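# Remove the blue snap-on lid from its jar

## Task

Get the blue snap-on lid off the jar it closes, without knocking that jar over. Done when that jar stands upright on the mat with its lid resting somewhere not on it, every other jar is still upright, and any jar that was closed still has its lid on. Tipping or levering the lid off is allowed.

## Robot and tools

ROBOT. Two arms, left_arm and right_arm. Each has six joints, always listed in this order: waist, shoulder, elbow, wrist pitch, wrist yaw, wrist roll. After them comes a parallel gripper. The fingers point along the gripper's +z axis and close along its y axis. end_effector_position is the point midway between the pads, roughly 1 cm short of the fingertips. The drives are cheap, with gear play and weaker torque from the elbow out.

FRAMES. The scene frame has its origin at table-top height, halfway between the two nominal bases. +x points out over the table, +z points up, and left_arm sits on the +y side. Arm names do not match image left and right. Calibrated bases in the scene frame: left_arm at (+0.030, +0.376, 0) m, quat_wxyz (+1.000, 0, 0, +0.007); right_arm at (+0.025, -0.246, 0) m, quat_wxyz (+1.000, 0, 0, -0.029). Up is +z in both base frames. Gripper positions, orientations and wrist-camera poses are reported in that arm's own base frame. Fixed cameras and the table use the scene frame. Printed hand positions can be a few cm off, and more at long reach.

ROW FORMAT. Every command row has 14 numbers, each in [-1, 1], and both arms are always included. The order is left_arm's 6 joint values, then its opening, then right_arm's 6 joint values, then its opening. Joint values are offsets, not poses. They count from the Joint targets in force when the action or move begins, not from the previous row. Scale: 1.0 equals 2.224 rad for waist, shoulder and elbow, and 8.485 rad for the three wrist joints. To hold an arm in place, send 0 for its joints. The opening is absolute: +1 fully open (pad gap 0.094 m), -1 closed. A 0 in the opening slot means half-open, so to keep a gripper as it is, repeat its current command (see Tool commands). Stated joint ranges in rad: waist -2.618 to 3.054, shoulder 0.000 to 3.142, elbow 0.000 to 3.142, wrist pitch -1.571 to 1.571, wrist yaw -1.571 to 1.571, wrist roll -2.094 to 2.094. The true ends can differ by up to 0.059 rad either way. An action that would push any joint more than 0.059 rad outside its range is refused for both arms. If the call's first action fails this check, or any action is malformed, the whole call is refused.

TOOLS.
execute_actions(actions, cameras): actions is a list of actions, each a list of 1 to 15 rows. One row lasts one 1/30 s step, and an action is 15 steps (0.5 s). A short action keeps its last row for the remaining steps. An empty list just returns the state and images.
move(target, speed, blend, opening_speed, blocking, cameras): target is one 14-number row or a list of up to 15 rows. Every row is an offset from the same starting Joint targets, not from the previous row. The joints travel together, so grippers follow curves. Nothing is steered around obstacles or the other arm. speed is in rad/s for the joint with the farthest to go, from 0.01 to 12.57, default 0.5. It can be one number or one per target. Paths take at least 0.5 s, and paths longer than 10 s stop short. blend (rad) rounds the corners at intermediate targets. opening_speed (0.2 or more, scale units per second) ramps the gripper opening. A change in opening at a later target is applied only after arrival with everything at rest. blocking=false returns after about 0.5 s while the move continues. The result adds a move: line: done, off_target (at rest but more than 0.035 rad from target), moving, held, or fault, and possibly limits=held. Neither done nor off_target says whether anything was touched.
wait(seconds 0 to 10, cameras): lets time pass while commands are held. A running move continues.
stop(cameras): brakes a running move. It needs stopping distance, more at high speed.
zoom_image(camera, region): region is [x0, y0, x1, y1] in pixels from the top-left corner, at most 504 by 504. It works only on a camera included in the latest images.
finished_scene(scene=1): ends the scene for good. The result must hold without the robot.
Cameras: cam_high, cam_low, cam_left_wrist, cam_right_wrist, each 672x504. cameras=[] gives no images. Left out, null or ["all"] gives all of them.

RESULTS. Joint positions and Joint velocities give one block per arm: six joints (rad, rad/s), then the pad gap (m, m/s). "within noise" means that arm is still. Joint targets is the base for your next offsets. Tool commands shows each gripper's current command. grip_measured uses the opening scale. It reads slightly wide when empty and somewhat narrow on a hard part under full squeeze. grip_effort_nm is motor effort (negative closing), not pad force. Joint torques include the arm's own weight. Positive means toward a larger angle. Joints 1 to 3 wrap at ±28 N m. "joint sent to its limit" means a joint was stopped at its real end. "joint command not followed" means the clearance check altered some steps. MOTOR HOT appears at 75 °C. At 90 °C the arm folds and idles for the rest of the scene, and at 100 °C it drops.

MOTION LIMITS. Each target can lead its measured angle by at most 0.339 rad (big joints) or 2.2 rad (wrist joints). Targets that would move the gripper more than 200 mm from where it is get scaled back, so big moves can take several actions. Thinking time passes in the scene.

GRIPPING. Each pad squeezes with roughly 50 to 64 N. Once the command is about 0.05 below the touch reading (0.11 for small or round parts), the gripper presses at its force limit. Close slowly on anything fragile. To release, command well above grip_measured.

AVOID. Do not let the arms hit or squeeze each other, which can fail the scene. Avoid fast contacts, targets set far past a contact, dropping or releasing moving parts, and knocking over or opening other jars. Anything leaving the table fails the task. Do not hold loads or stretched poses for long, because motors heat. To end a push, command the targets back past the measured positions. Loose objects may occasionally be nudged by outside disturbances.

Each tool is called after "Emit:" as name([rows], argument=value, ...), one row to a line, values as JSON.

## Session

Emit:
execute_actions(actions=[])

Scene clock: 0.00 s.
left_arm: end_effector_position=(+0.4128, -0.0073, +0.0960) grip_measured=+1.000 grip_effort_nm=n/a end_effector_quat_wxyz=(+0.571, -0.002, +0.821, +0.000) | right_arm: end_effector_position=(+0.4078, -0.0065, +0.0954) grip_measured=+1.000 grip_effort_nm=n/a end_effector_quat_wxyz=(+0.554, +0.026, +0.832, +0.020)
Joint positions: left_arm=[-0.035 1.594 0.439 0.799 -0.036 -0.016 0.094] | right_arm=[-0.034 1.549 0.448 0.705 -0.036 0.053 0.094]
Joint velocities: within noise
Joint torques (N m): no reading
Motor temperatures (°C): left_arm=[36 47 47 51 34 28 33] | right_arm=[28 48 45 46 30 36 33]
Heat: left arm: 51 °C; right arm: 48 °C.
Joint targets: left_arm=[-0.030 1.574 0.458 0.825 -0.041 -0.021] | right_arm=[-0.029 1.536 0.460 0.709 -0.042 0.049]
Tool commands: left_gripper/opening=+1.0 right_gripper/opening=+1.0

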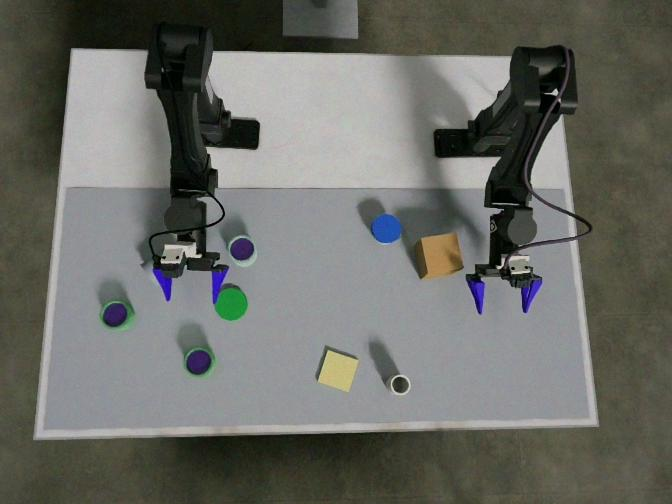

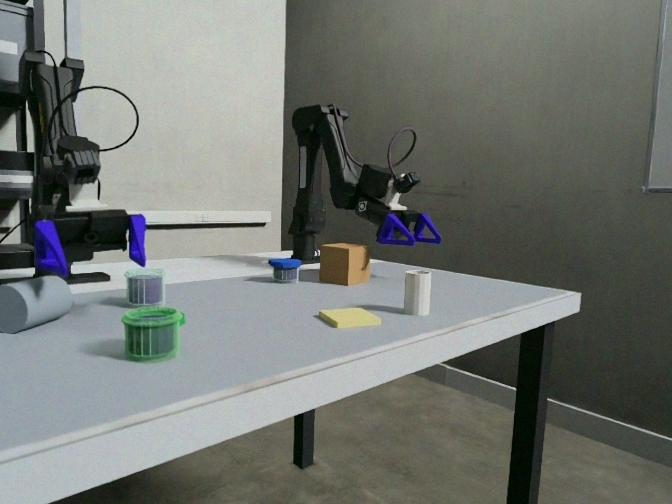

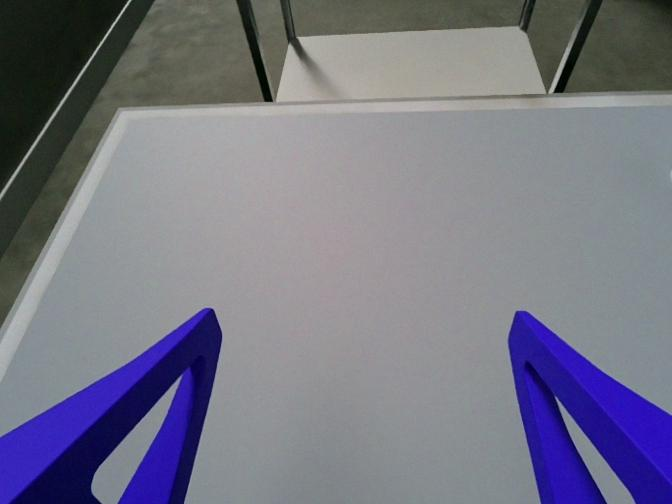

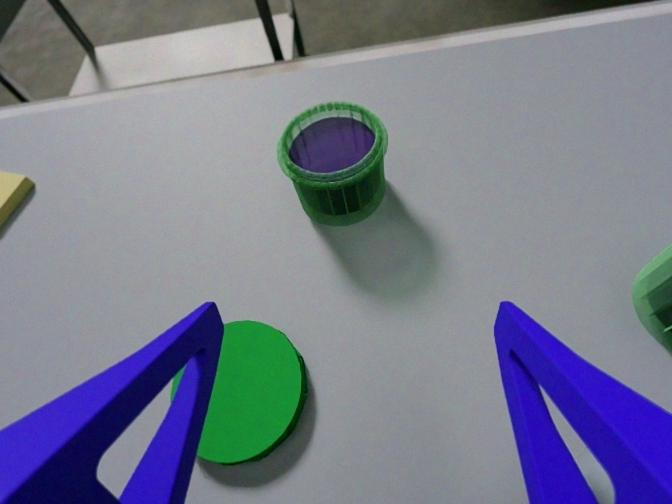

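Emit:
zoom_image(camera="cam_high", region=[340, 190, 480, 300])

Emit:
zoom_image(camera="cam_low", region=[230, 230, 390, 310])

Emit:
zoom_image(camera="cam_low", region=[0, 240, 240, 400])

Scaled by 3.600 from the camera's 672x504 image, which has a finer 960x720 frame.

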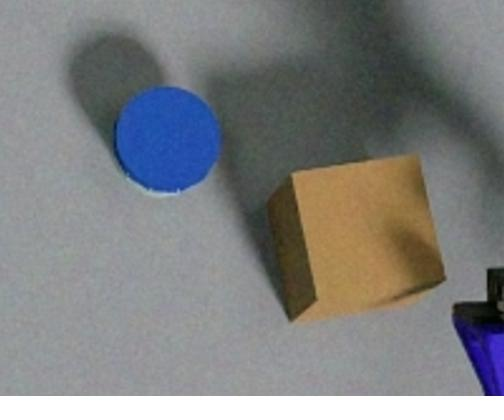

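Scaled by 3.150 from the camera's 672x504 image, which has a finer 960x720 frame.

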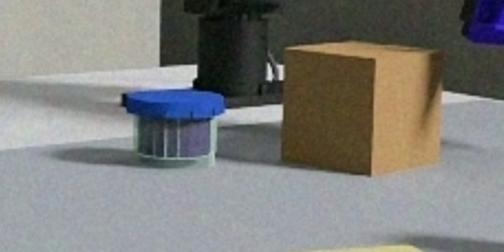

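Scaled by 2.100 from the camera's 672x504 image, which has a finer 960x720 frame.

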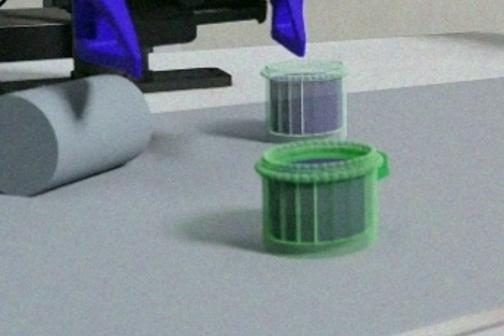

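Emit:
move(target=[-0.3255,-0.117,0.342,-0.2095,0.0048,0.0025,1,0,0,0,0,0,0,1], speed=0.9)

Scene clock: 7.23 s.
left_arm: end_effector_position=(+0.2366, -0.2221, +0.1713) grip_measured=+1.000 grip_effort_nm=-0.012 end_effector_quat_wxyz=(+0.215, +0.357, +0.905, -0.085) | right_arm: end_effector_position=(+0.4078, -0.0065, +0.0954) grip_measured=+1.000 grip_effort_nm=-0.017 end_effector_quat_wxyz=(+0.554, +0.026, +0.832, +0.020)
Joint positions: left_arm=[-0.758 1.345 1.173 -0.931 -0.002 -0.005 0.094] | right_arm=[-0.034 1.549 0.448 0.705 -0.036 0.053 0.094]
Joint velocities: within noise
Joint torques (N m): left_arm=[-0.1 -5.55 9.55 0.83 0.1 0.08] | right_arm=[-0.05 -5.75 5.78 2.12 -0.06 -0.04]
Motor temperatures (°C): left_arm=[36 47 47 52 34 28 33] | right_arm=[28 49 46 48 30 36 32]
Heat: left arm: 52 °C; right arm: 49 °C.
Joint targets: left_arm=[-0.754 1.314 1.218 -0.952 -0.001 0.000] | right_arm=[-0.029 1.536 0.460 0.709 -0.042 0.049]
move: off_target (left_arm); left_arm: the elbow is farthest, 0.045 rad from its target

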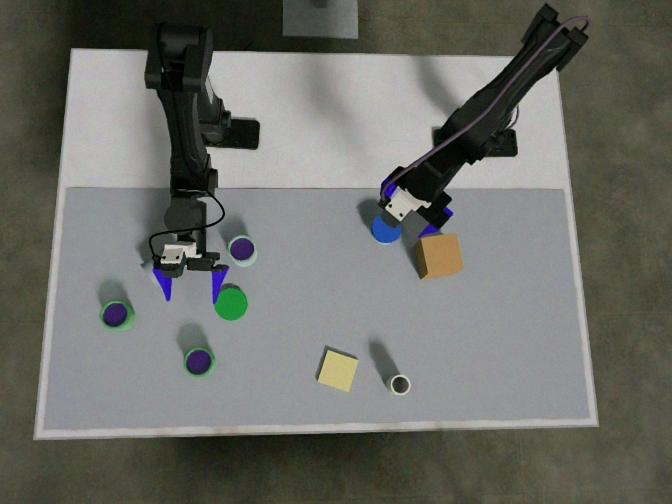

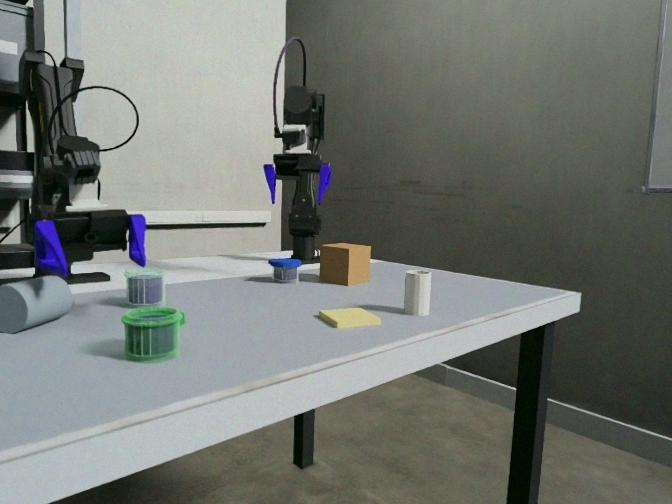

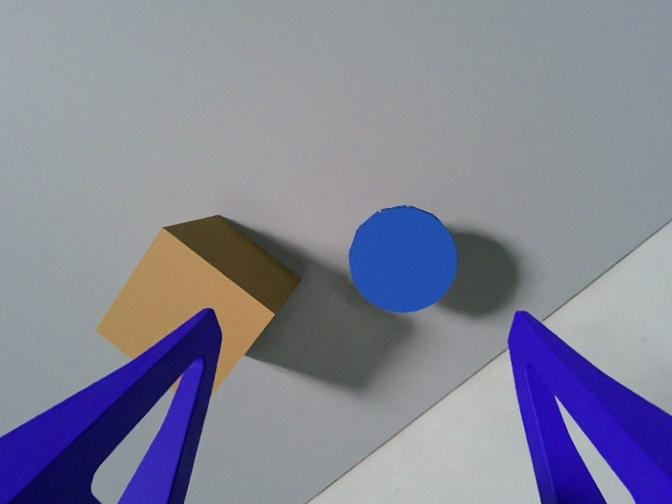

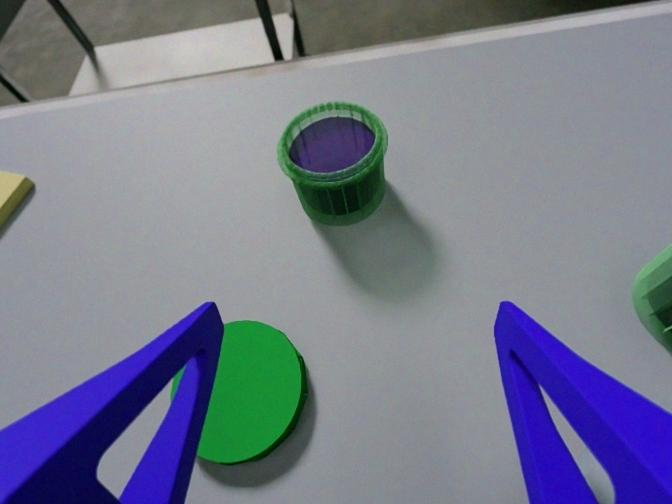

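Emit:
move(target=[-0.025,0.075,-0.101,0.036,0,0,1,0,0,0,0,0,0,1], speed=0.7)

Scene clock: 9.80 s.
left_arm: end_effector_position=(+0.2300, -0.2345, +0.0822) grip_measured=+1.000 grip_effort_nm=-0.012 end_effector_quat_wxyz=(+0.162, +0.381, +0.908, -0.065) | right_arm: end_effector_position=(+0.4078, -0.0065, +0.0954) grip_measured=+1.000 grip_effort_nm=-0.012 end_effector_quat_wxyz=(+0.554, +0.026, +0.832, +0.020)
Joint positions: left_arm=[-0.802 1.494 0.988 -0.714 -0.008 -0.007 0.094] | right_arm=[-0.034 1.549 0.448 0.705 -0.036 0.053 0.094]
Joint velocities: within noise
Joint torques (N m): left_arm=[-0.36 -5.16 6.27 1.67 0.09 0.1] | right_arm=[-0.09 -5.56 5.65 2.16 0.04 -0.05]
Motor temperatures (°C): left_arm=[36 47 47 52 34 28 33] | right_arm=[28 49 46 48 30 36 32]
Heat: left arm: 52 °C; right arm: 49 °C.
Joint targets: left_arm=[-0.810 1.481 0.994 -0.647 -0.001 0.000] | right_arm=[-0.029 1.536 0.460 0.709 -0.042 0.049]
move: off_target (left_arm); left_arm: the wrist pitch is farthest, 0.067 rad from its target

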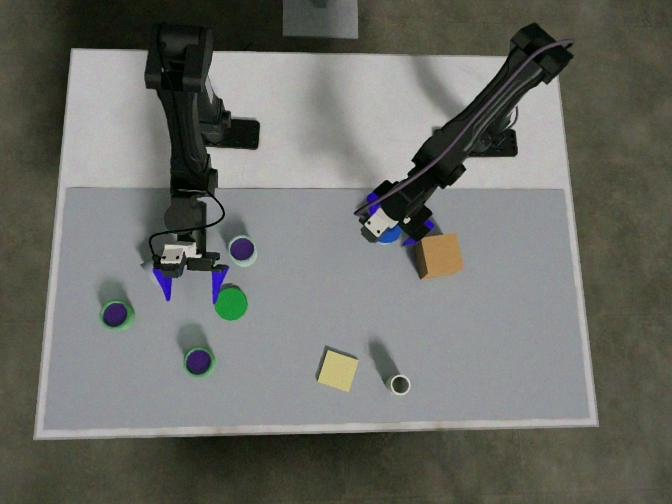

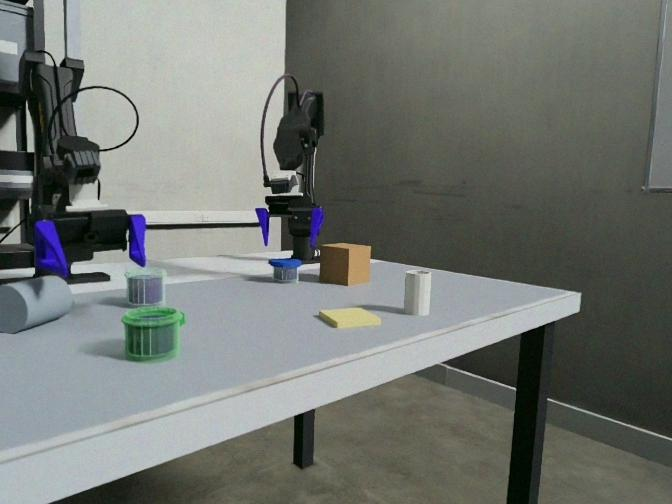

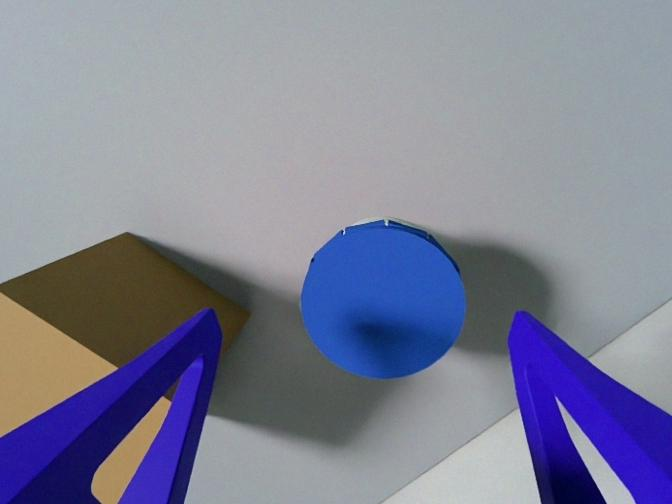

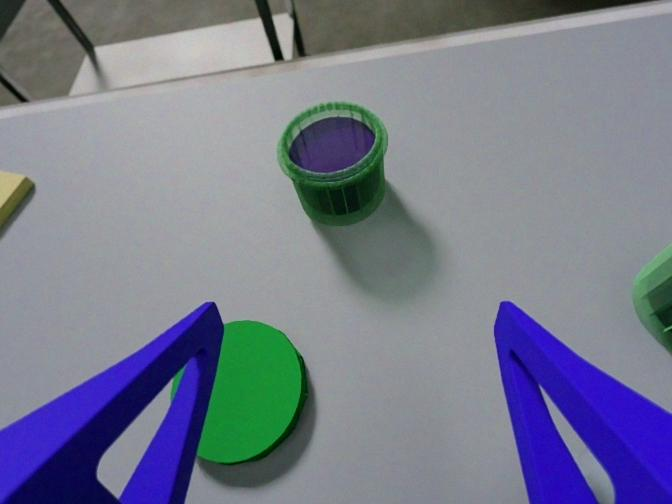

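Emit:
move(target=[-0.011,0.011,-0.049,0.0173,0,0,1,0,0,0,0,0,0,1], speed=0.4)

Emit:
zoom_image(camera="cam_low", region=[230, 170, 390, 310])

Scene clock: 12.63 s.
left_arm: end_effector_position=(+0.2253, -0.2390, +0.0556) grip_measured=+1.000 grip_effort_nm=-0.017 end_effector_quat_wxyz=(+0.172, +0.390, +0.902, -0.070) | right_arm: end_effector_position=(+0.4078, -0.0065, +0.0954) grip_measured=+1.000 grip_effort_nm=-0.017 end_effector_quat_wxyz=(+0.554, +0.026, +0.832, +0.020)
Joint positions: left_arm=[-0.824 1.511 0.884 -0.569 -0.011 -0.007 0.094] | right_arm=[-0.034 1.549 0.448 0.705 -0.036 0.053 0.094]
Joint velocities: within noise
Joint torques (N m): left_arm=[-0.43 -4.59 5.71 1.72 0.07 0.08] | right_arm=[-0.08 -5.9 5.9 2.12 -0.01 -0.02]
Motor temperatures (°C): left_arm=[35 47 47 52 34 28 33] | right_arm=[28 49 46 48 30 36 32]
Heat: left arm: 52 °C; right arm: 49 °C.
Joint targets: left_arm=[-0.834 1.505 0.885 -0.500 -0.001 0.000] | right_arm=[-0.029 1.536 0.460 0.709 -0.042 0.049]
move: off_target (left_arm); left_arm: the wrist pitch is farthest, 0.069 rad from its target

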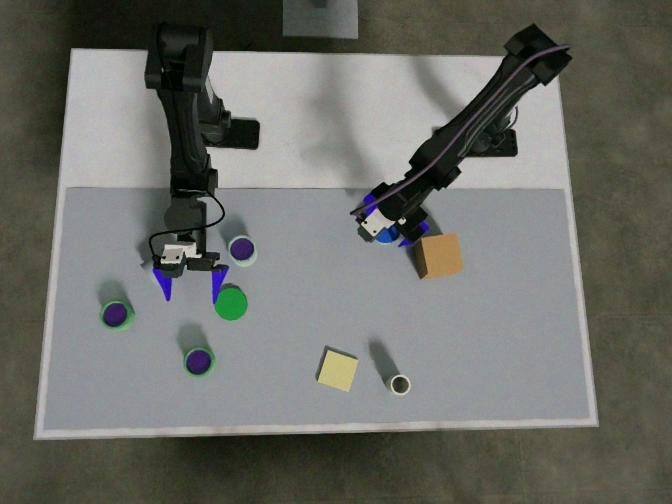

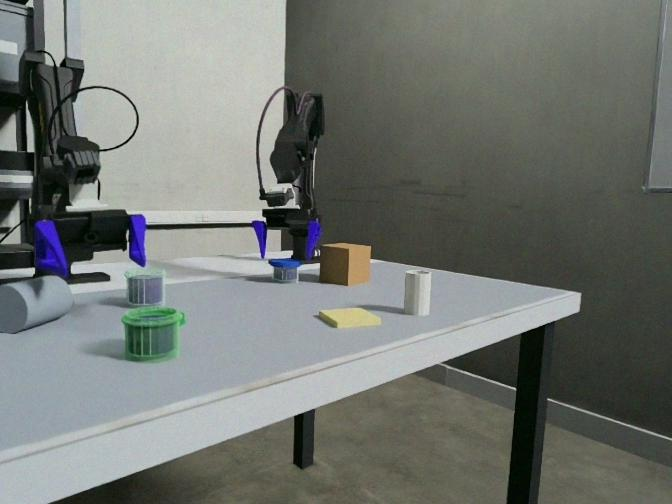

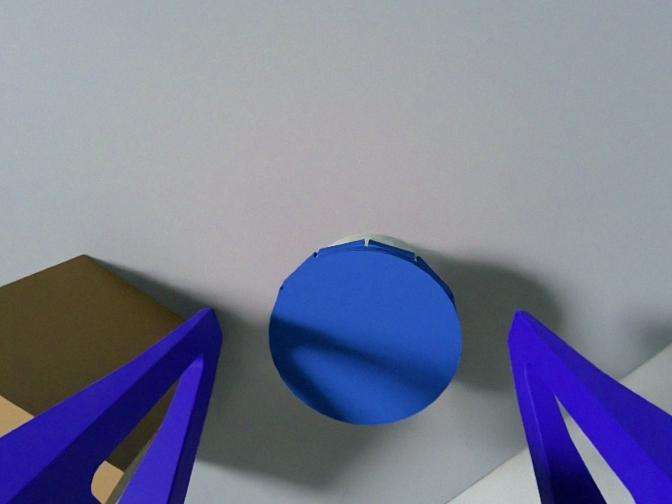

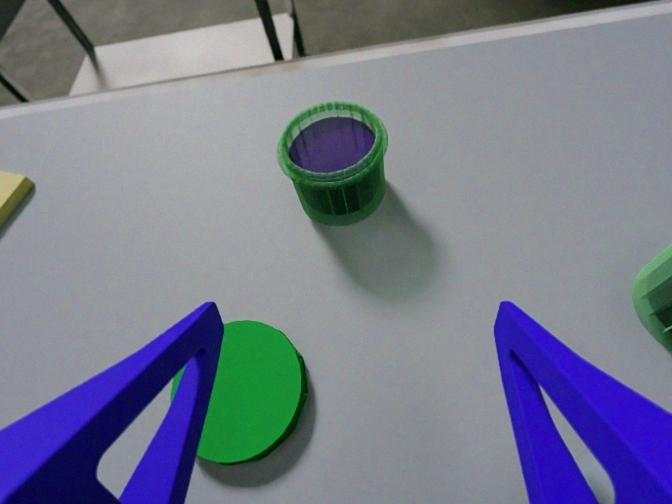

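Scaled by 3.150 from the camera's 672x504 image, which has a finer 960x720 frame.

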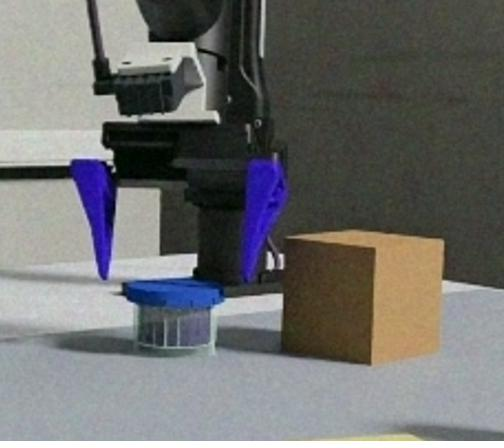

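Emit:
zoom_image(camera="cam_high", region=[340, 180, 450, 260])

Scaled by 4.582 from the camera's 672x504 image, which has a finer 960x720 frame.

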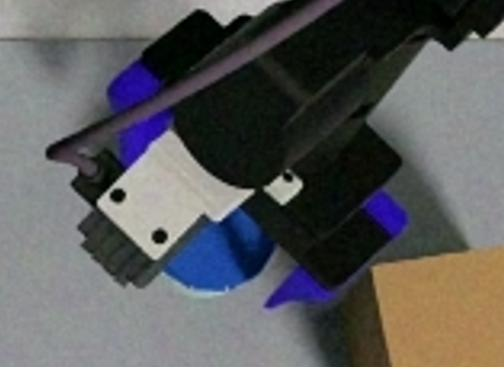

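Emit:
move([
  [0.083,-0.115,0.164,-0.047,0,0,1,0,-0.3116,-0.0112,-0.0708,0.005,-0.0058,1],
  [0.083,-0.115,0.164,-0.047,0,0,1,0.494,-0.3116,-0.0112,-0.0708,0.005,-0.0058,1],
], speed=0.9, blend=0.1)

Scene clock: 20.23 s.
left_arm: end_effector_position=(+0.2707, -0.2013, +0.2143) grip_measured=+1.000 grip_effort_nm=-0.012 end_effector_quat_wxyz=(+0.295, +0.299, +0.902, -0.094) | right_arm: end_effector_position=(+0.1588, +0.2967, +0.2129) grip_measured=+1.000 grip_effort_nm=-0.017 end_effector_quat_wxyz=(+0.522, -0.402, +0.682, +0.319)
Joint positions: left_arm=[-0.649 1.273 1.209 -0.876 -0.013 -0.005 0.094] | right_arm=[1.07 0.858 0.448 0.156 -0.012 0.013 0.094]
Joint velocities: within noise
Joint torques (N m): left_arm=[0.34 -4.59 9.18 1.05 0.05 0.1] | right_arm=[0.36 -1.76 5.42 1.66 0.08 -0.09]
Motor temperatures (°C): left_arm=[35 47 47 52 34 28 33] | right_arm=[28 49 46 48 30 35 32]
Heat: left arm: 52 °C; right arm: 49 °C.
Joint targets: left_arm=[-0.650 1.249 1.250 -0.899 -0.001 0.000] | right_arm=[1.070 0.843 0.435 0.109 0.001 -0.001]
move: off_target (left_arm, right_arm); left_arm: the elbow is farthest, 0.041 rad from its target; right_arm: the wrist pitch is farthest, 0.048 rad from its target

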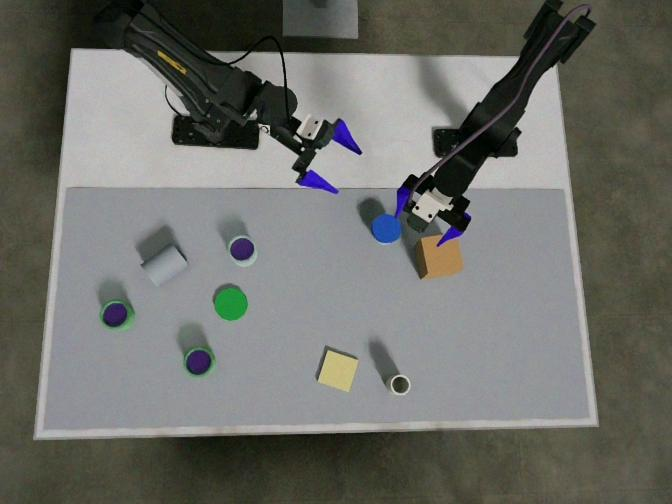

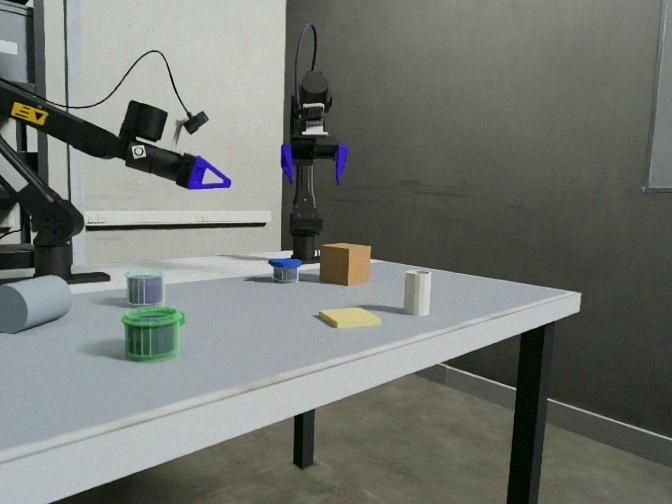

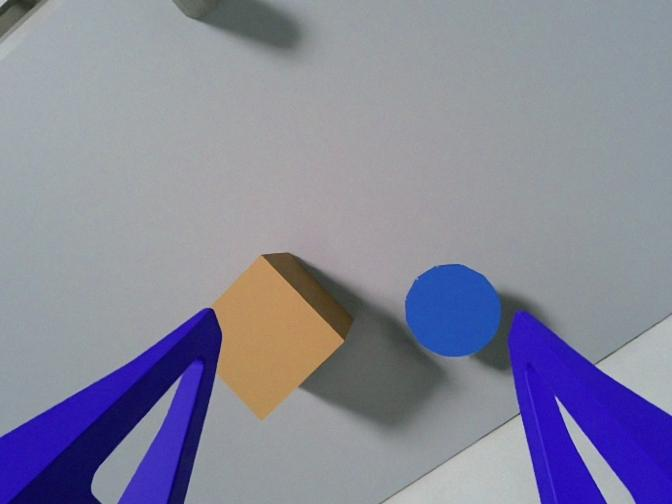

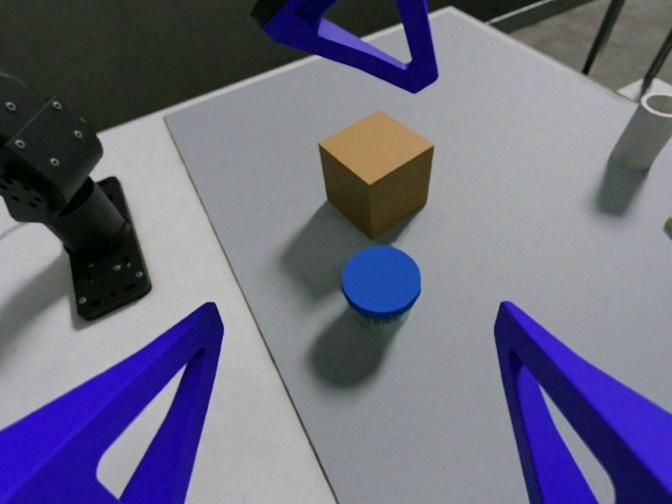

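Emit:
move(target=[0,0,0,0,0,0,1,-0.0202,0.4433,-0.072,0.129,0,0,1], speed=0.8)

Scene clock: 23.50 s.
left_arm: end_effector_position=(+0.2707, -0.2013, +0.2143) grip_measured=+1.000 grip_effort_nm=-0.017 end_effector_quat_wxyz=(+0.295, +0.299, +0.902, -0.094) | right_arm: end_effector_position=(+0.1906, +0.3293, +0.0326) grip_measured=+1.000 grip_effort_nm=-0.017 end_effector_quat_wxyz=(+0.474, -0.412, +0.726, +0.280)
Joint positions: left_arm=[-0.649 1.273 1.209 -0.876 -0.013 -0.005 0.094] | right_arm=[1.038 1.825 0.277 1.142 -0.012 0.013 0.094]
Joint velocities: within noise
Joint torques (N m): left_arm=[0.32 -4.56 9.31 1.08 0.09 0.09] | right_arm=[-0.75 -4.3 2.44 2.71 0.07 -0.06]
Motor temperatures (°C): left_arm=[35 46 48 51 34 28 33] | right_arm=[28 48 46 49 30 35 32]
Heat: left arm: 51 °C; right arm: 49 °C.
Joint targets: left_arm=[-0.650 1.249 1.250 -0.899 -0.001 0.000] | right_arm=[1.025 1.829 0.275 1.203 0.001 -0.001]
move: off_target (left_arm, right_arm); left_arm: the elbow is farthest, 0.041 rad from its target; right_arm: the wrist pitch is farthest, 0.061 rad from its target

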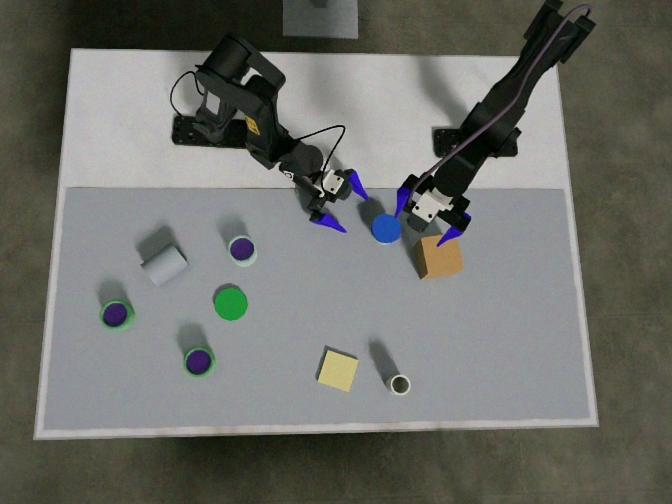

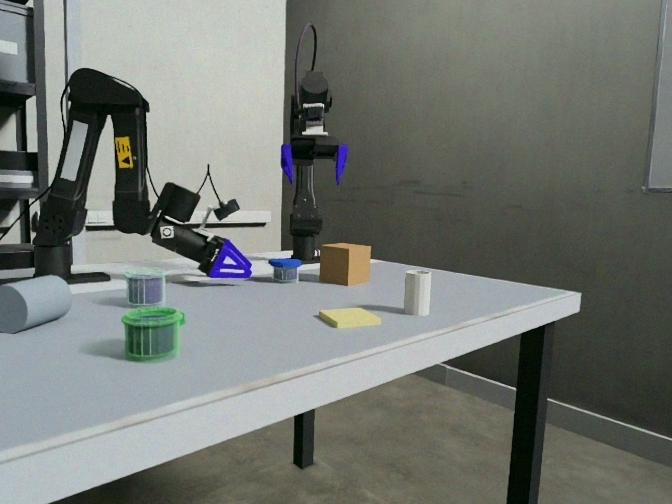

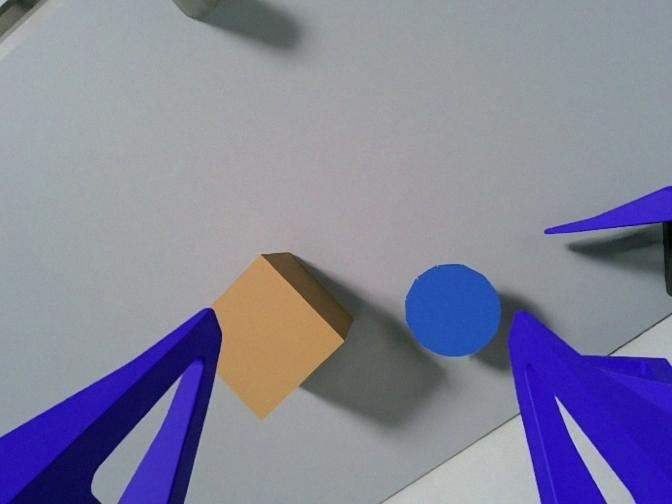

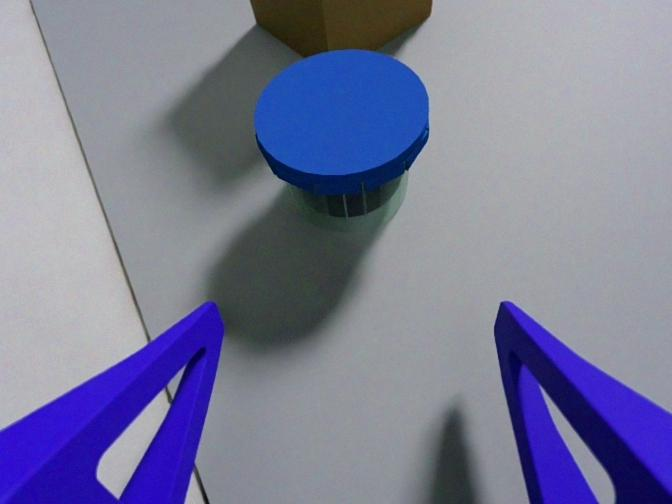

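Emit:
move(target=[0,0,0,0,0,0,1,0.004,0.1129,0.0746,0.02145,0,0,1], speed=0.3)

Emit:
zoom_image(camera="cam_low", region=[180, 210, 340, 310])

Scene clock: 26.03 s.
left_arm: end_effector_position=(+0.2705, -0.2015, +0.2143) grip_measured=+1.000 grip_effort_nm=-0.017 end_effector_quat_wxyz=(+0.295, +0.299, +0.902, -0.095) | right_arm: end_effector_position=(+0.2120, +0.3650, +0.0211) grip_measured=+1.000 grip_effort_nm=-0.027 end_effector_quat_wxyz=(+0.501, -0.401, +0.707, +0.296)
Joint positions: left_arm=[-0.649 1.273 1.209 -0.876 -0.011 -0.005 0.094] | right_arm=[1.038 2.07 0.42 1.322 -0.01 0.013 0.094]
Joint velocities: within noise
Joint torques (N m): left_arm=[0.39 -4.45 9.24 1.08 0.02 0.1] | right_arm=[0.03 -5.71 3.85 2.8 0.11 -0.08]
Motor temperatures (°C): left_arm=[35 46 48 51 33 28 33] | right_arm=[28 48 45 49 30 35 32]
Heat: left arm: 51 °C; right arm: 49 °C.
Joint targets: left_arm=[-0.650 1.249 1.250 -0.899 -0.001 0.000] | right_arm=[1.034 2.081 0.441 1.385 0.001 -0.001]
move: off_target (left_arm, right_arm); left_arm: the elbow is farthest, 0.041 rad from its target; right_arm: the wrist pitch is farthest, 0.063 rad from its target

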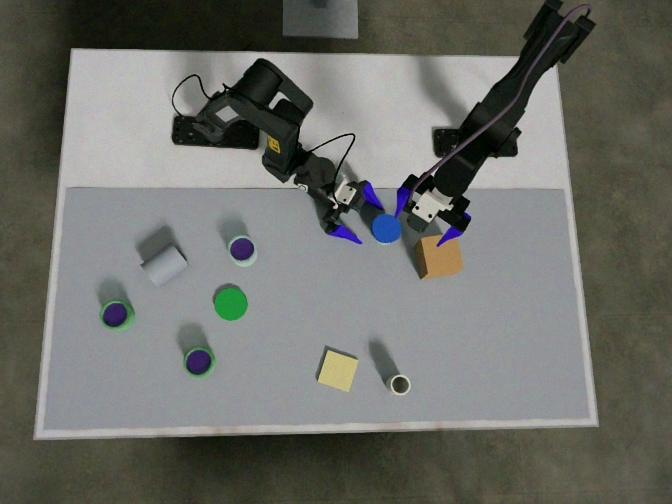

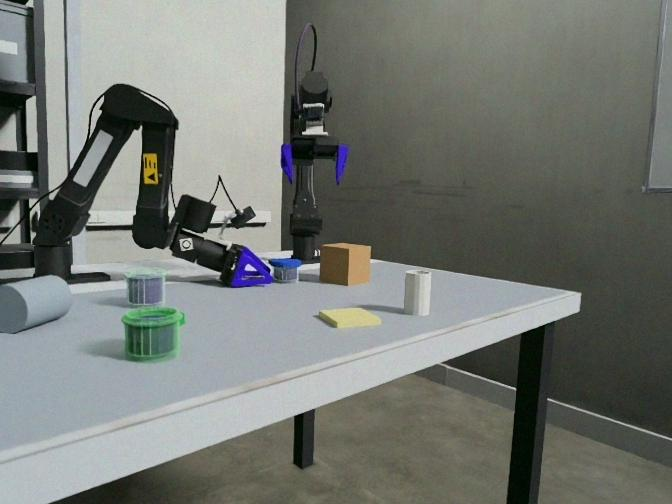

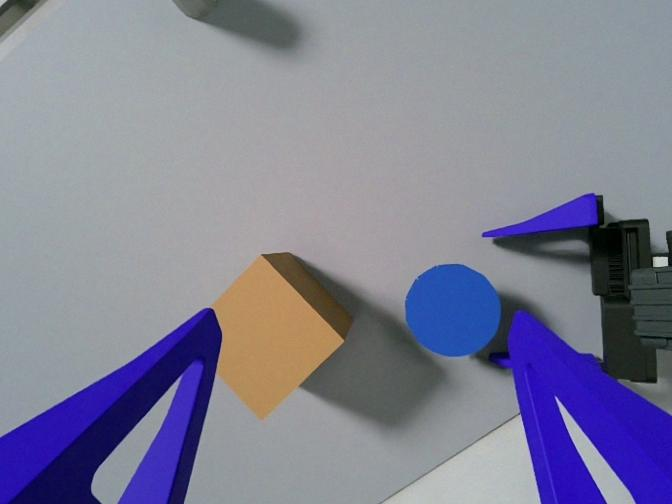

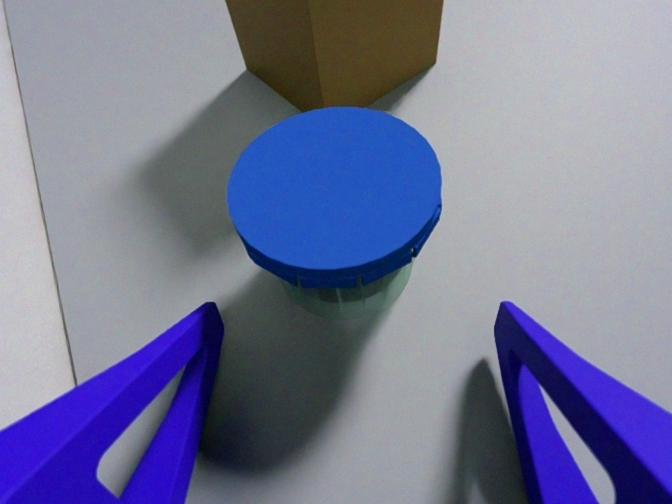

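Scaled by 3.150 from the camera's 672x504 image, which has a finer 960x720 frame.

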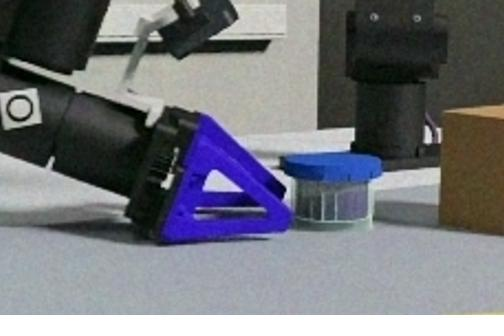

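Emit:
move(target=[0,0,0,0,0,0,1,0.0036,0.0238,0.0436,-0.0112,0,0,1], speed=0.15)

Emit:
zoom_image(camera="cam_low", region=[220, 230, 320, 300])

Scene clock: 31.30 s.
left_arm: end_effector_position=(+0.2705, -0.2015, +0.2143) grip_measured=+1.000 grip_effort_nm=-0.012 end_effector_quat_wxyz=(+0.295, +0.299, +0.902, -0.095) | right_arm: end_effector_position=(+0.2254, +0.3878, +0.0275) grip_measured=+1.000 grip_effort_nm=-0.012 end_effector_quat_wxyz=(+0.517, -0.395, +0.695, +0.305)
Joint positions: left_arm=[-0.649 1.273 1.209 -0.876 -0.011 -0.005 0.094] | right_arm=[1.038 2.121 0.517 1.322 -0.01 0.013 0.094]
Joint velocities: within noise
Joint torques (N m): left_arm=[0.34 -4.49 9.21 1.06 0.06 0.09] | right_arm=[0.4 -6.22 4.33 1.79 0.01 -0.04]
Motor temperatures (°C): left_arm=[35 46 48 50 33 28 33] | right_arm=[28 48 45 49 30 35 32]
Heat: left arm: 50 °C; right arm: 49 °C.
Joint targets: left_arm=[-0.650 1.249 1.250 -0.899 -0.001 0.000] | right_arm=[1.042 2.133 0.538 1.290 0.001 -0.001]
move: off_target (left_arm); left_arm: the elbow is farthest, 0.041 rad from its target

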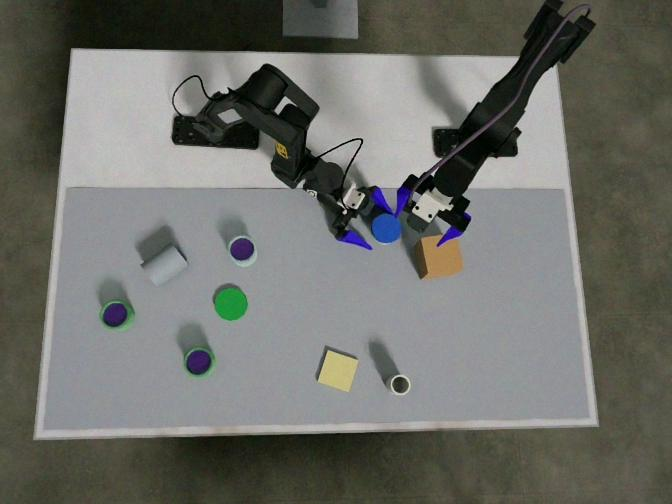

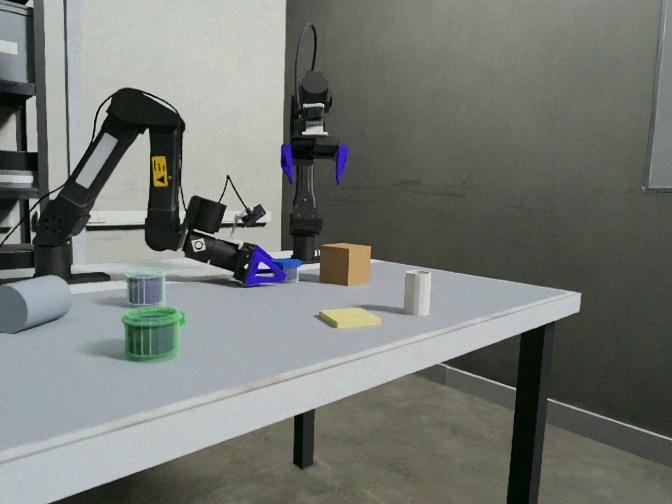

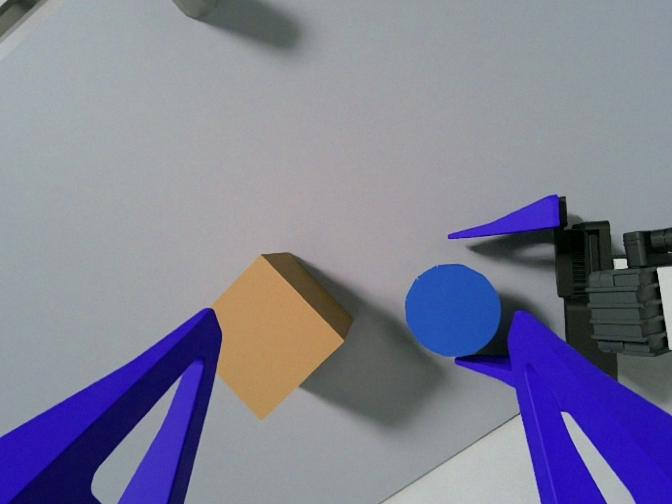

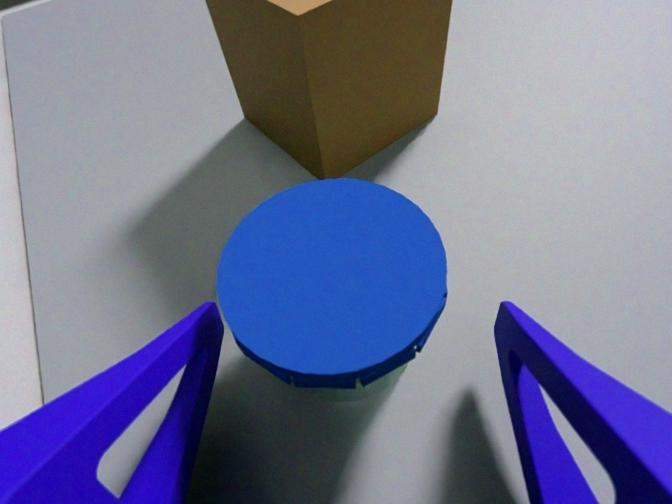

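Scaled by 5.040 from the camera's 672x504 image, which has a finer 960x720 frame.

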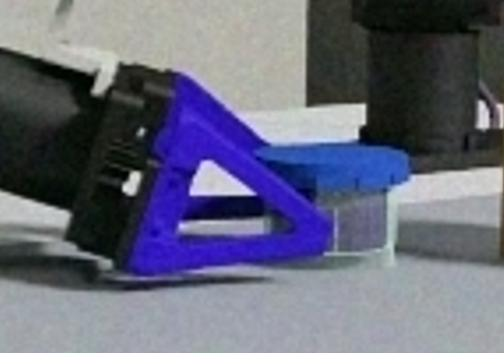

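Emit:
move(target=[0,0,0,0,0,0,1,0.0075,0,0,-0.0059,0,0,1], speed=0.15)

Emit:
zoom_image(camera="cam_low", region=[220, 230, 320, 300])

Emit:
zoom_image(camera="cam_left_wrist", region=[350, 180, 650, 405])

Scene clock: 32.97 s.
left_arm: end_effector_position=(+0.2705, -0.2015, +0.2143) grip_measured=+1.000 grip_effort_nm=-0.012 end_effector_quat_wxyz=(+0.295, +0.299, +0.902, -0.095) | right_arm: end_effector_position=(+0.2218, +0.3870, +0.0195) grip_measured=+1.000 grip_effort_nm=-0.012 end_effector_quat_wxyz=(+0.506, -0.401, +0.703, +0.298)
Joint positions: left_arm=[-0.649 1.273 1.209 -0.876 -0.011 -0.005 0.094] | right_arm=[1.047 2.121 0.517 1.288 -0.003 0.013 0.094]
Joint velocities: within noise
Joint torques (N m): left_arm=[0.46 -4.53 9.25 1.06 0.06 0.08] | right_arm=[0.58 -6.24 4.18 1.59 0.1 -0.14]
Motor temperatures (°C): left_arm=[35 46 48 50 33 28 32] | right_arm=[28 48 45 48 30 35 32]
Heat: left arm: 50 °C; right arm: 48 °C.
Joint targets: left_arm=[-0.650 1.249 1.250 -0.899 -0.001 0.000] | right_arm=[1.058 2.133 0.538 1.240 0.001 -0.001]
move: off_target (left_arm, right_arm); left_arm: the elbow is farthest, 0.041 rad from its target; right_arm: the wrist pitch is farthest, 0.048 rad from its target

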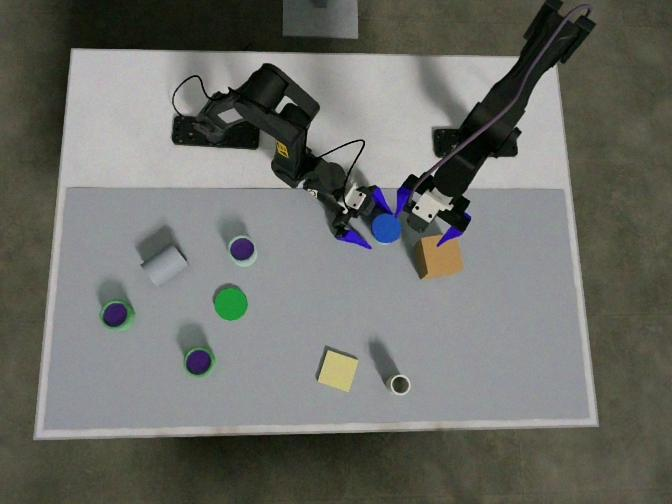

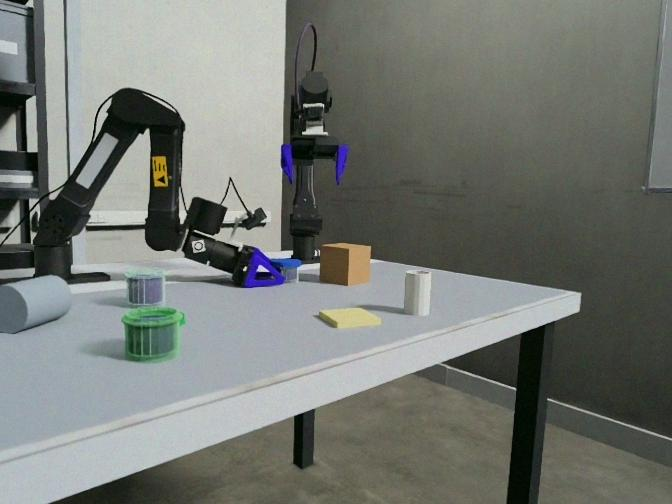

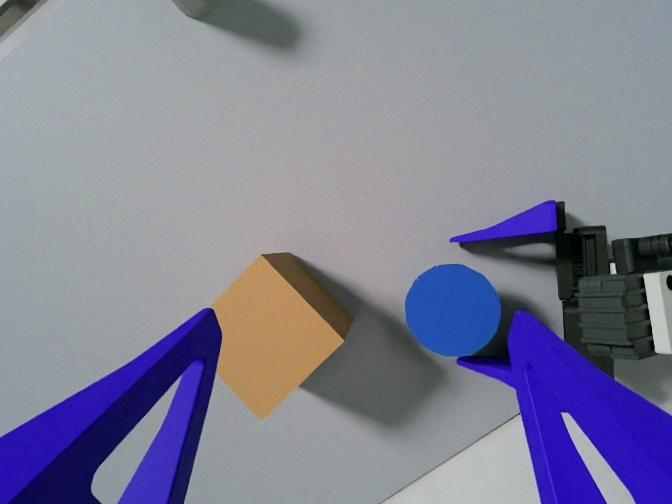

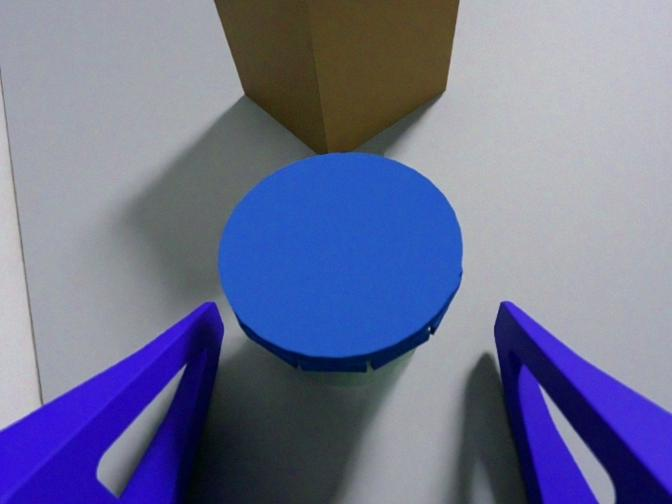

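Scaled by 5.040 from the camera's 672x504 image, which has a finer 960x720 frame.

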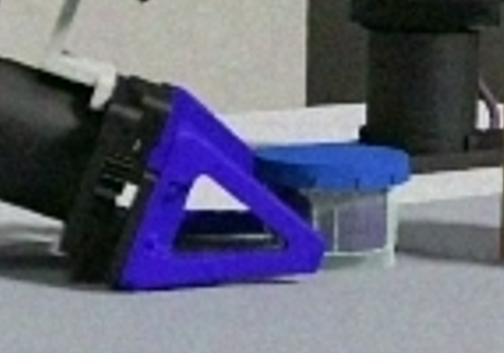

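Scaled by 1.680 from the camera's 672x504 image, which has a finer 960x720 frame.

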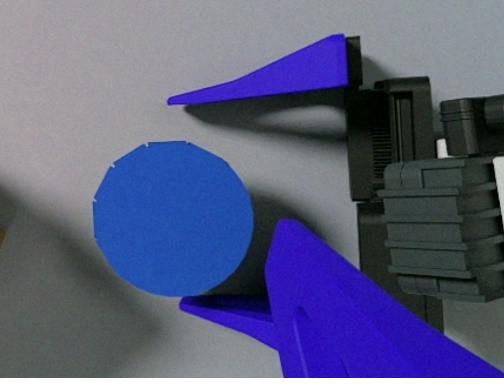

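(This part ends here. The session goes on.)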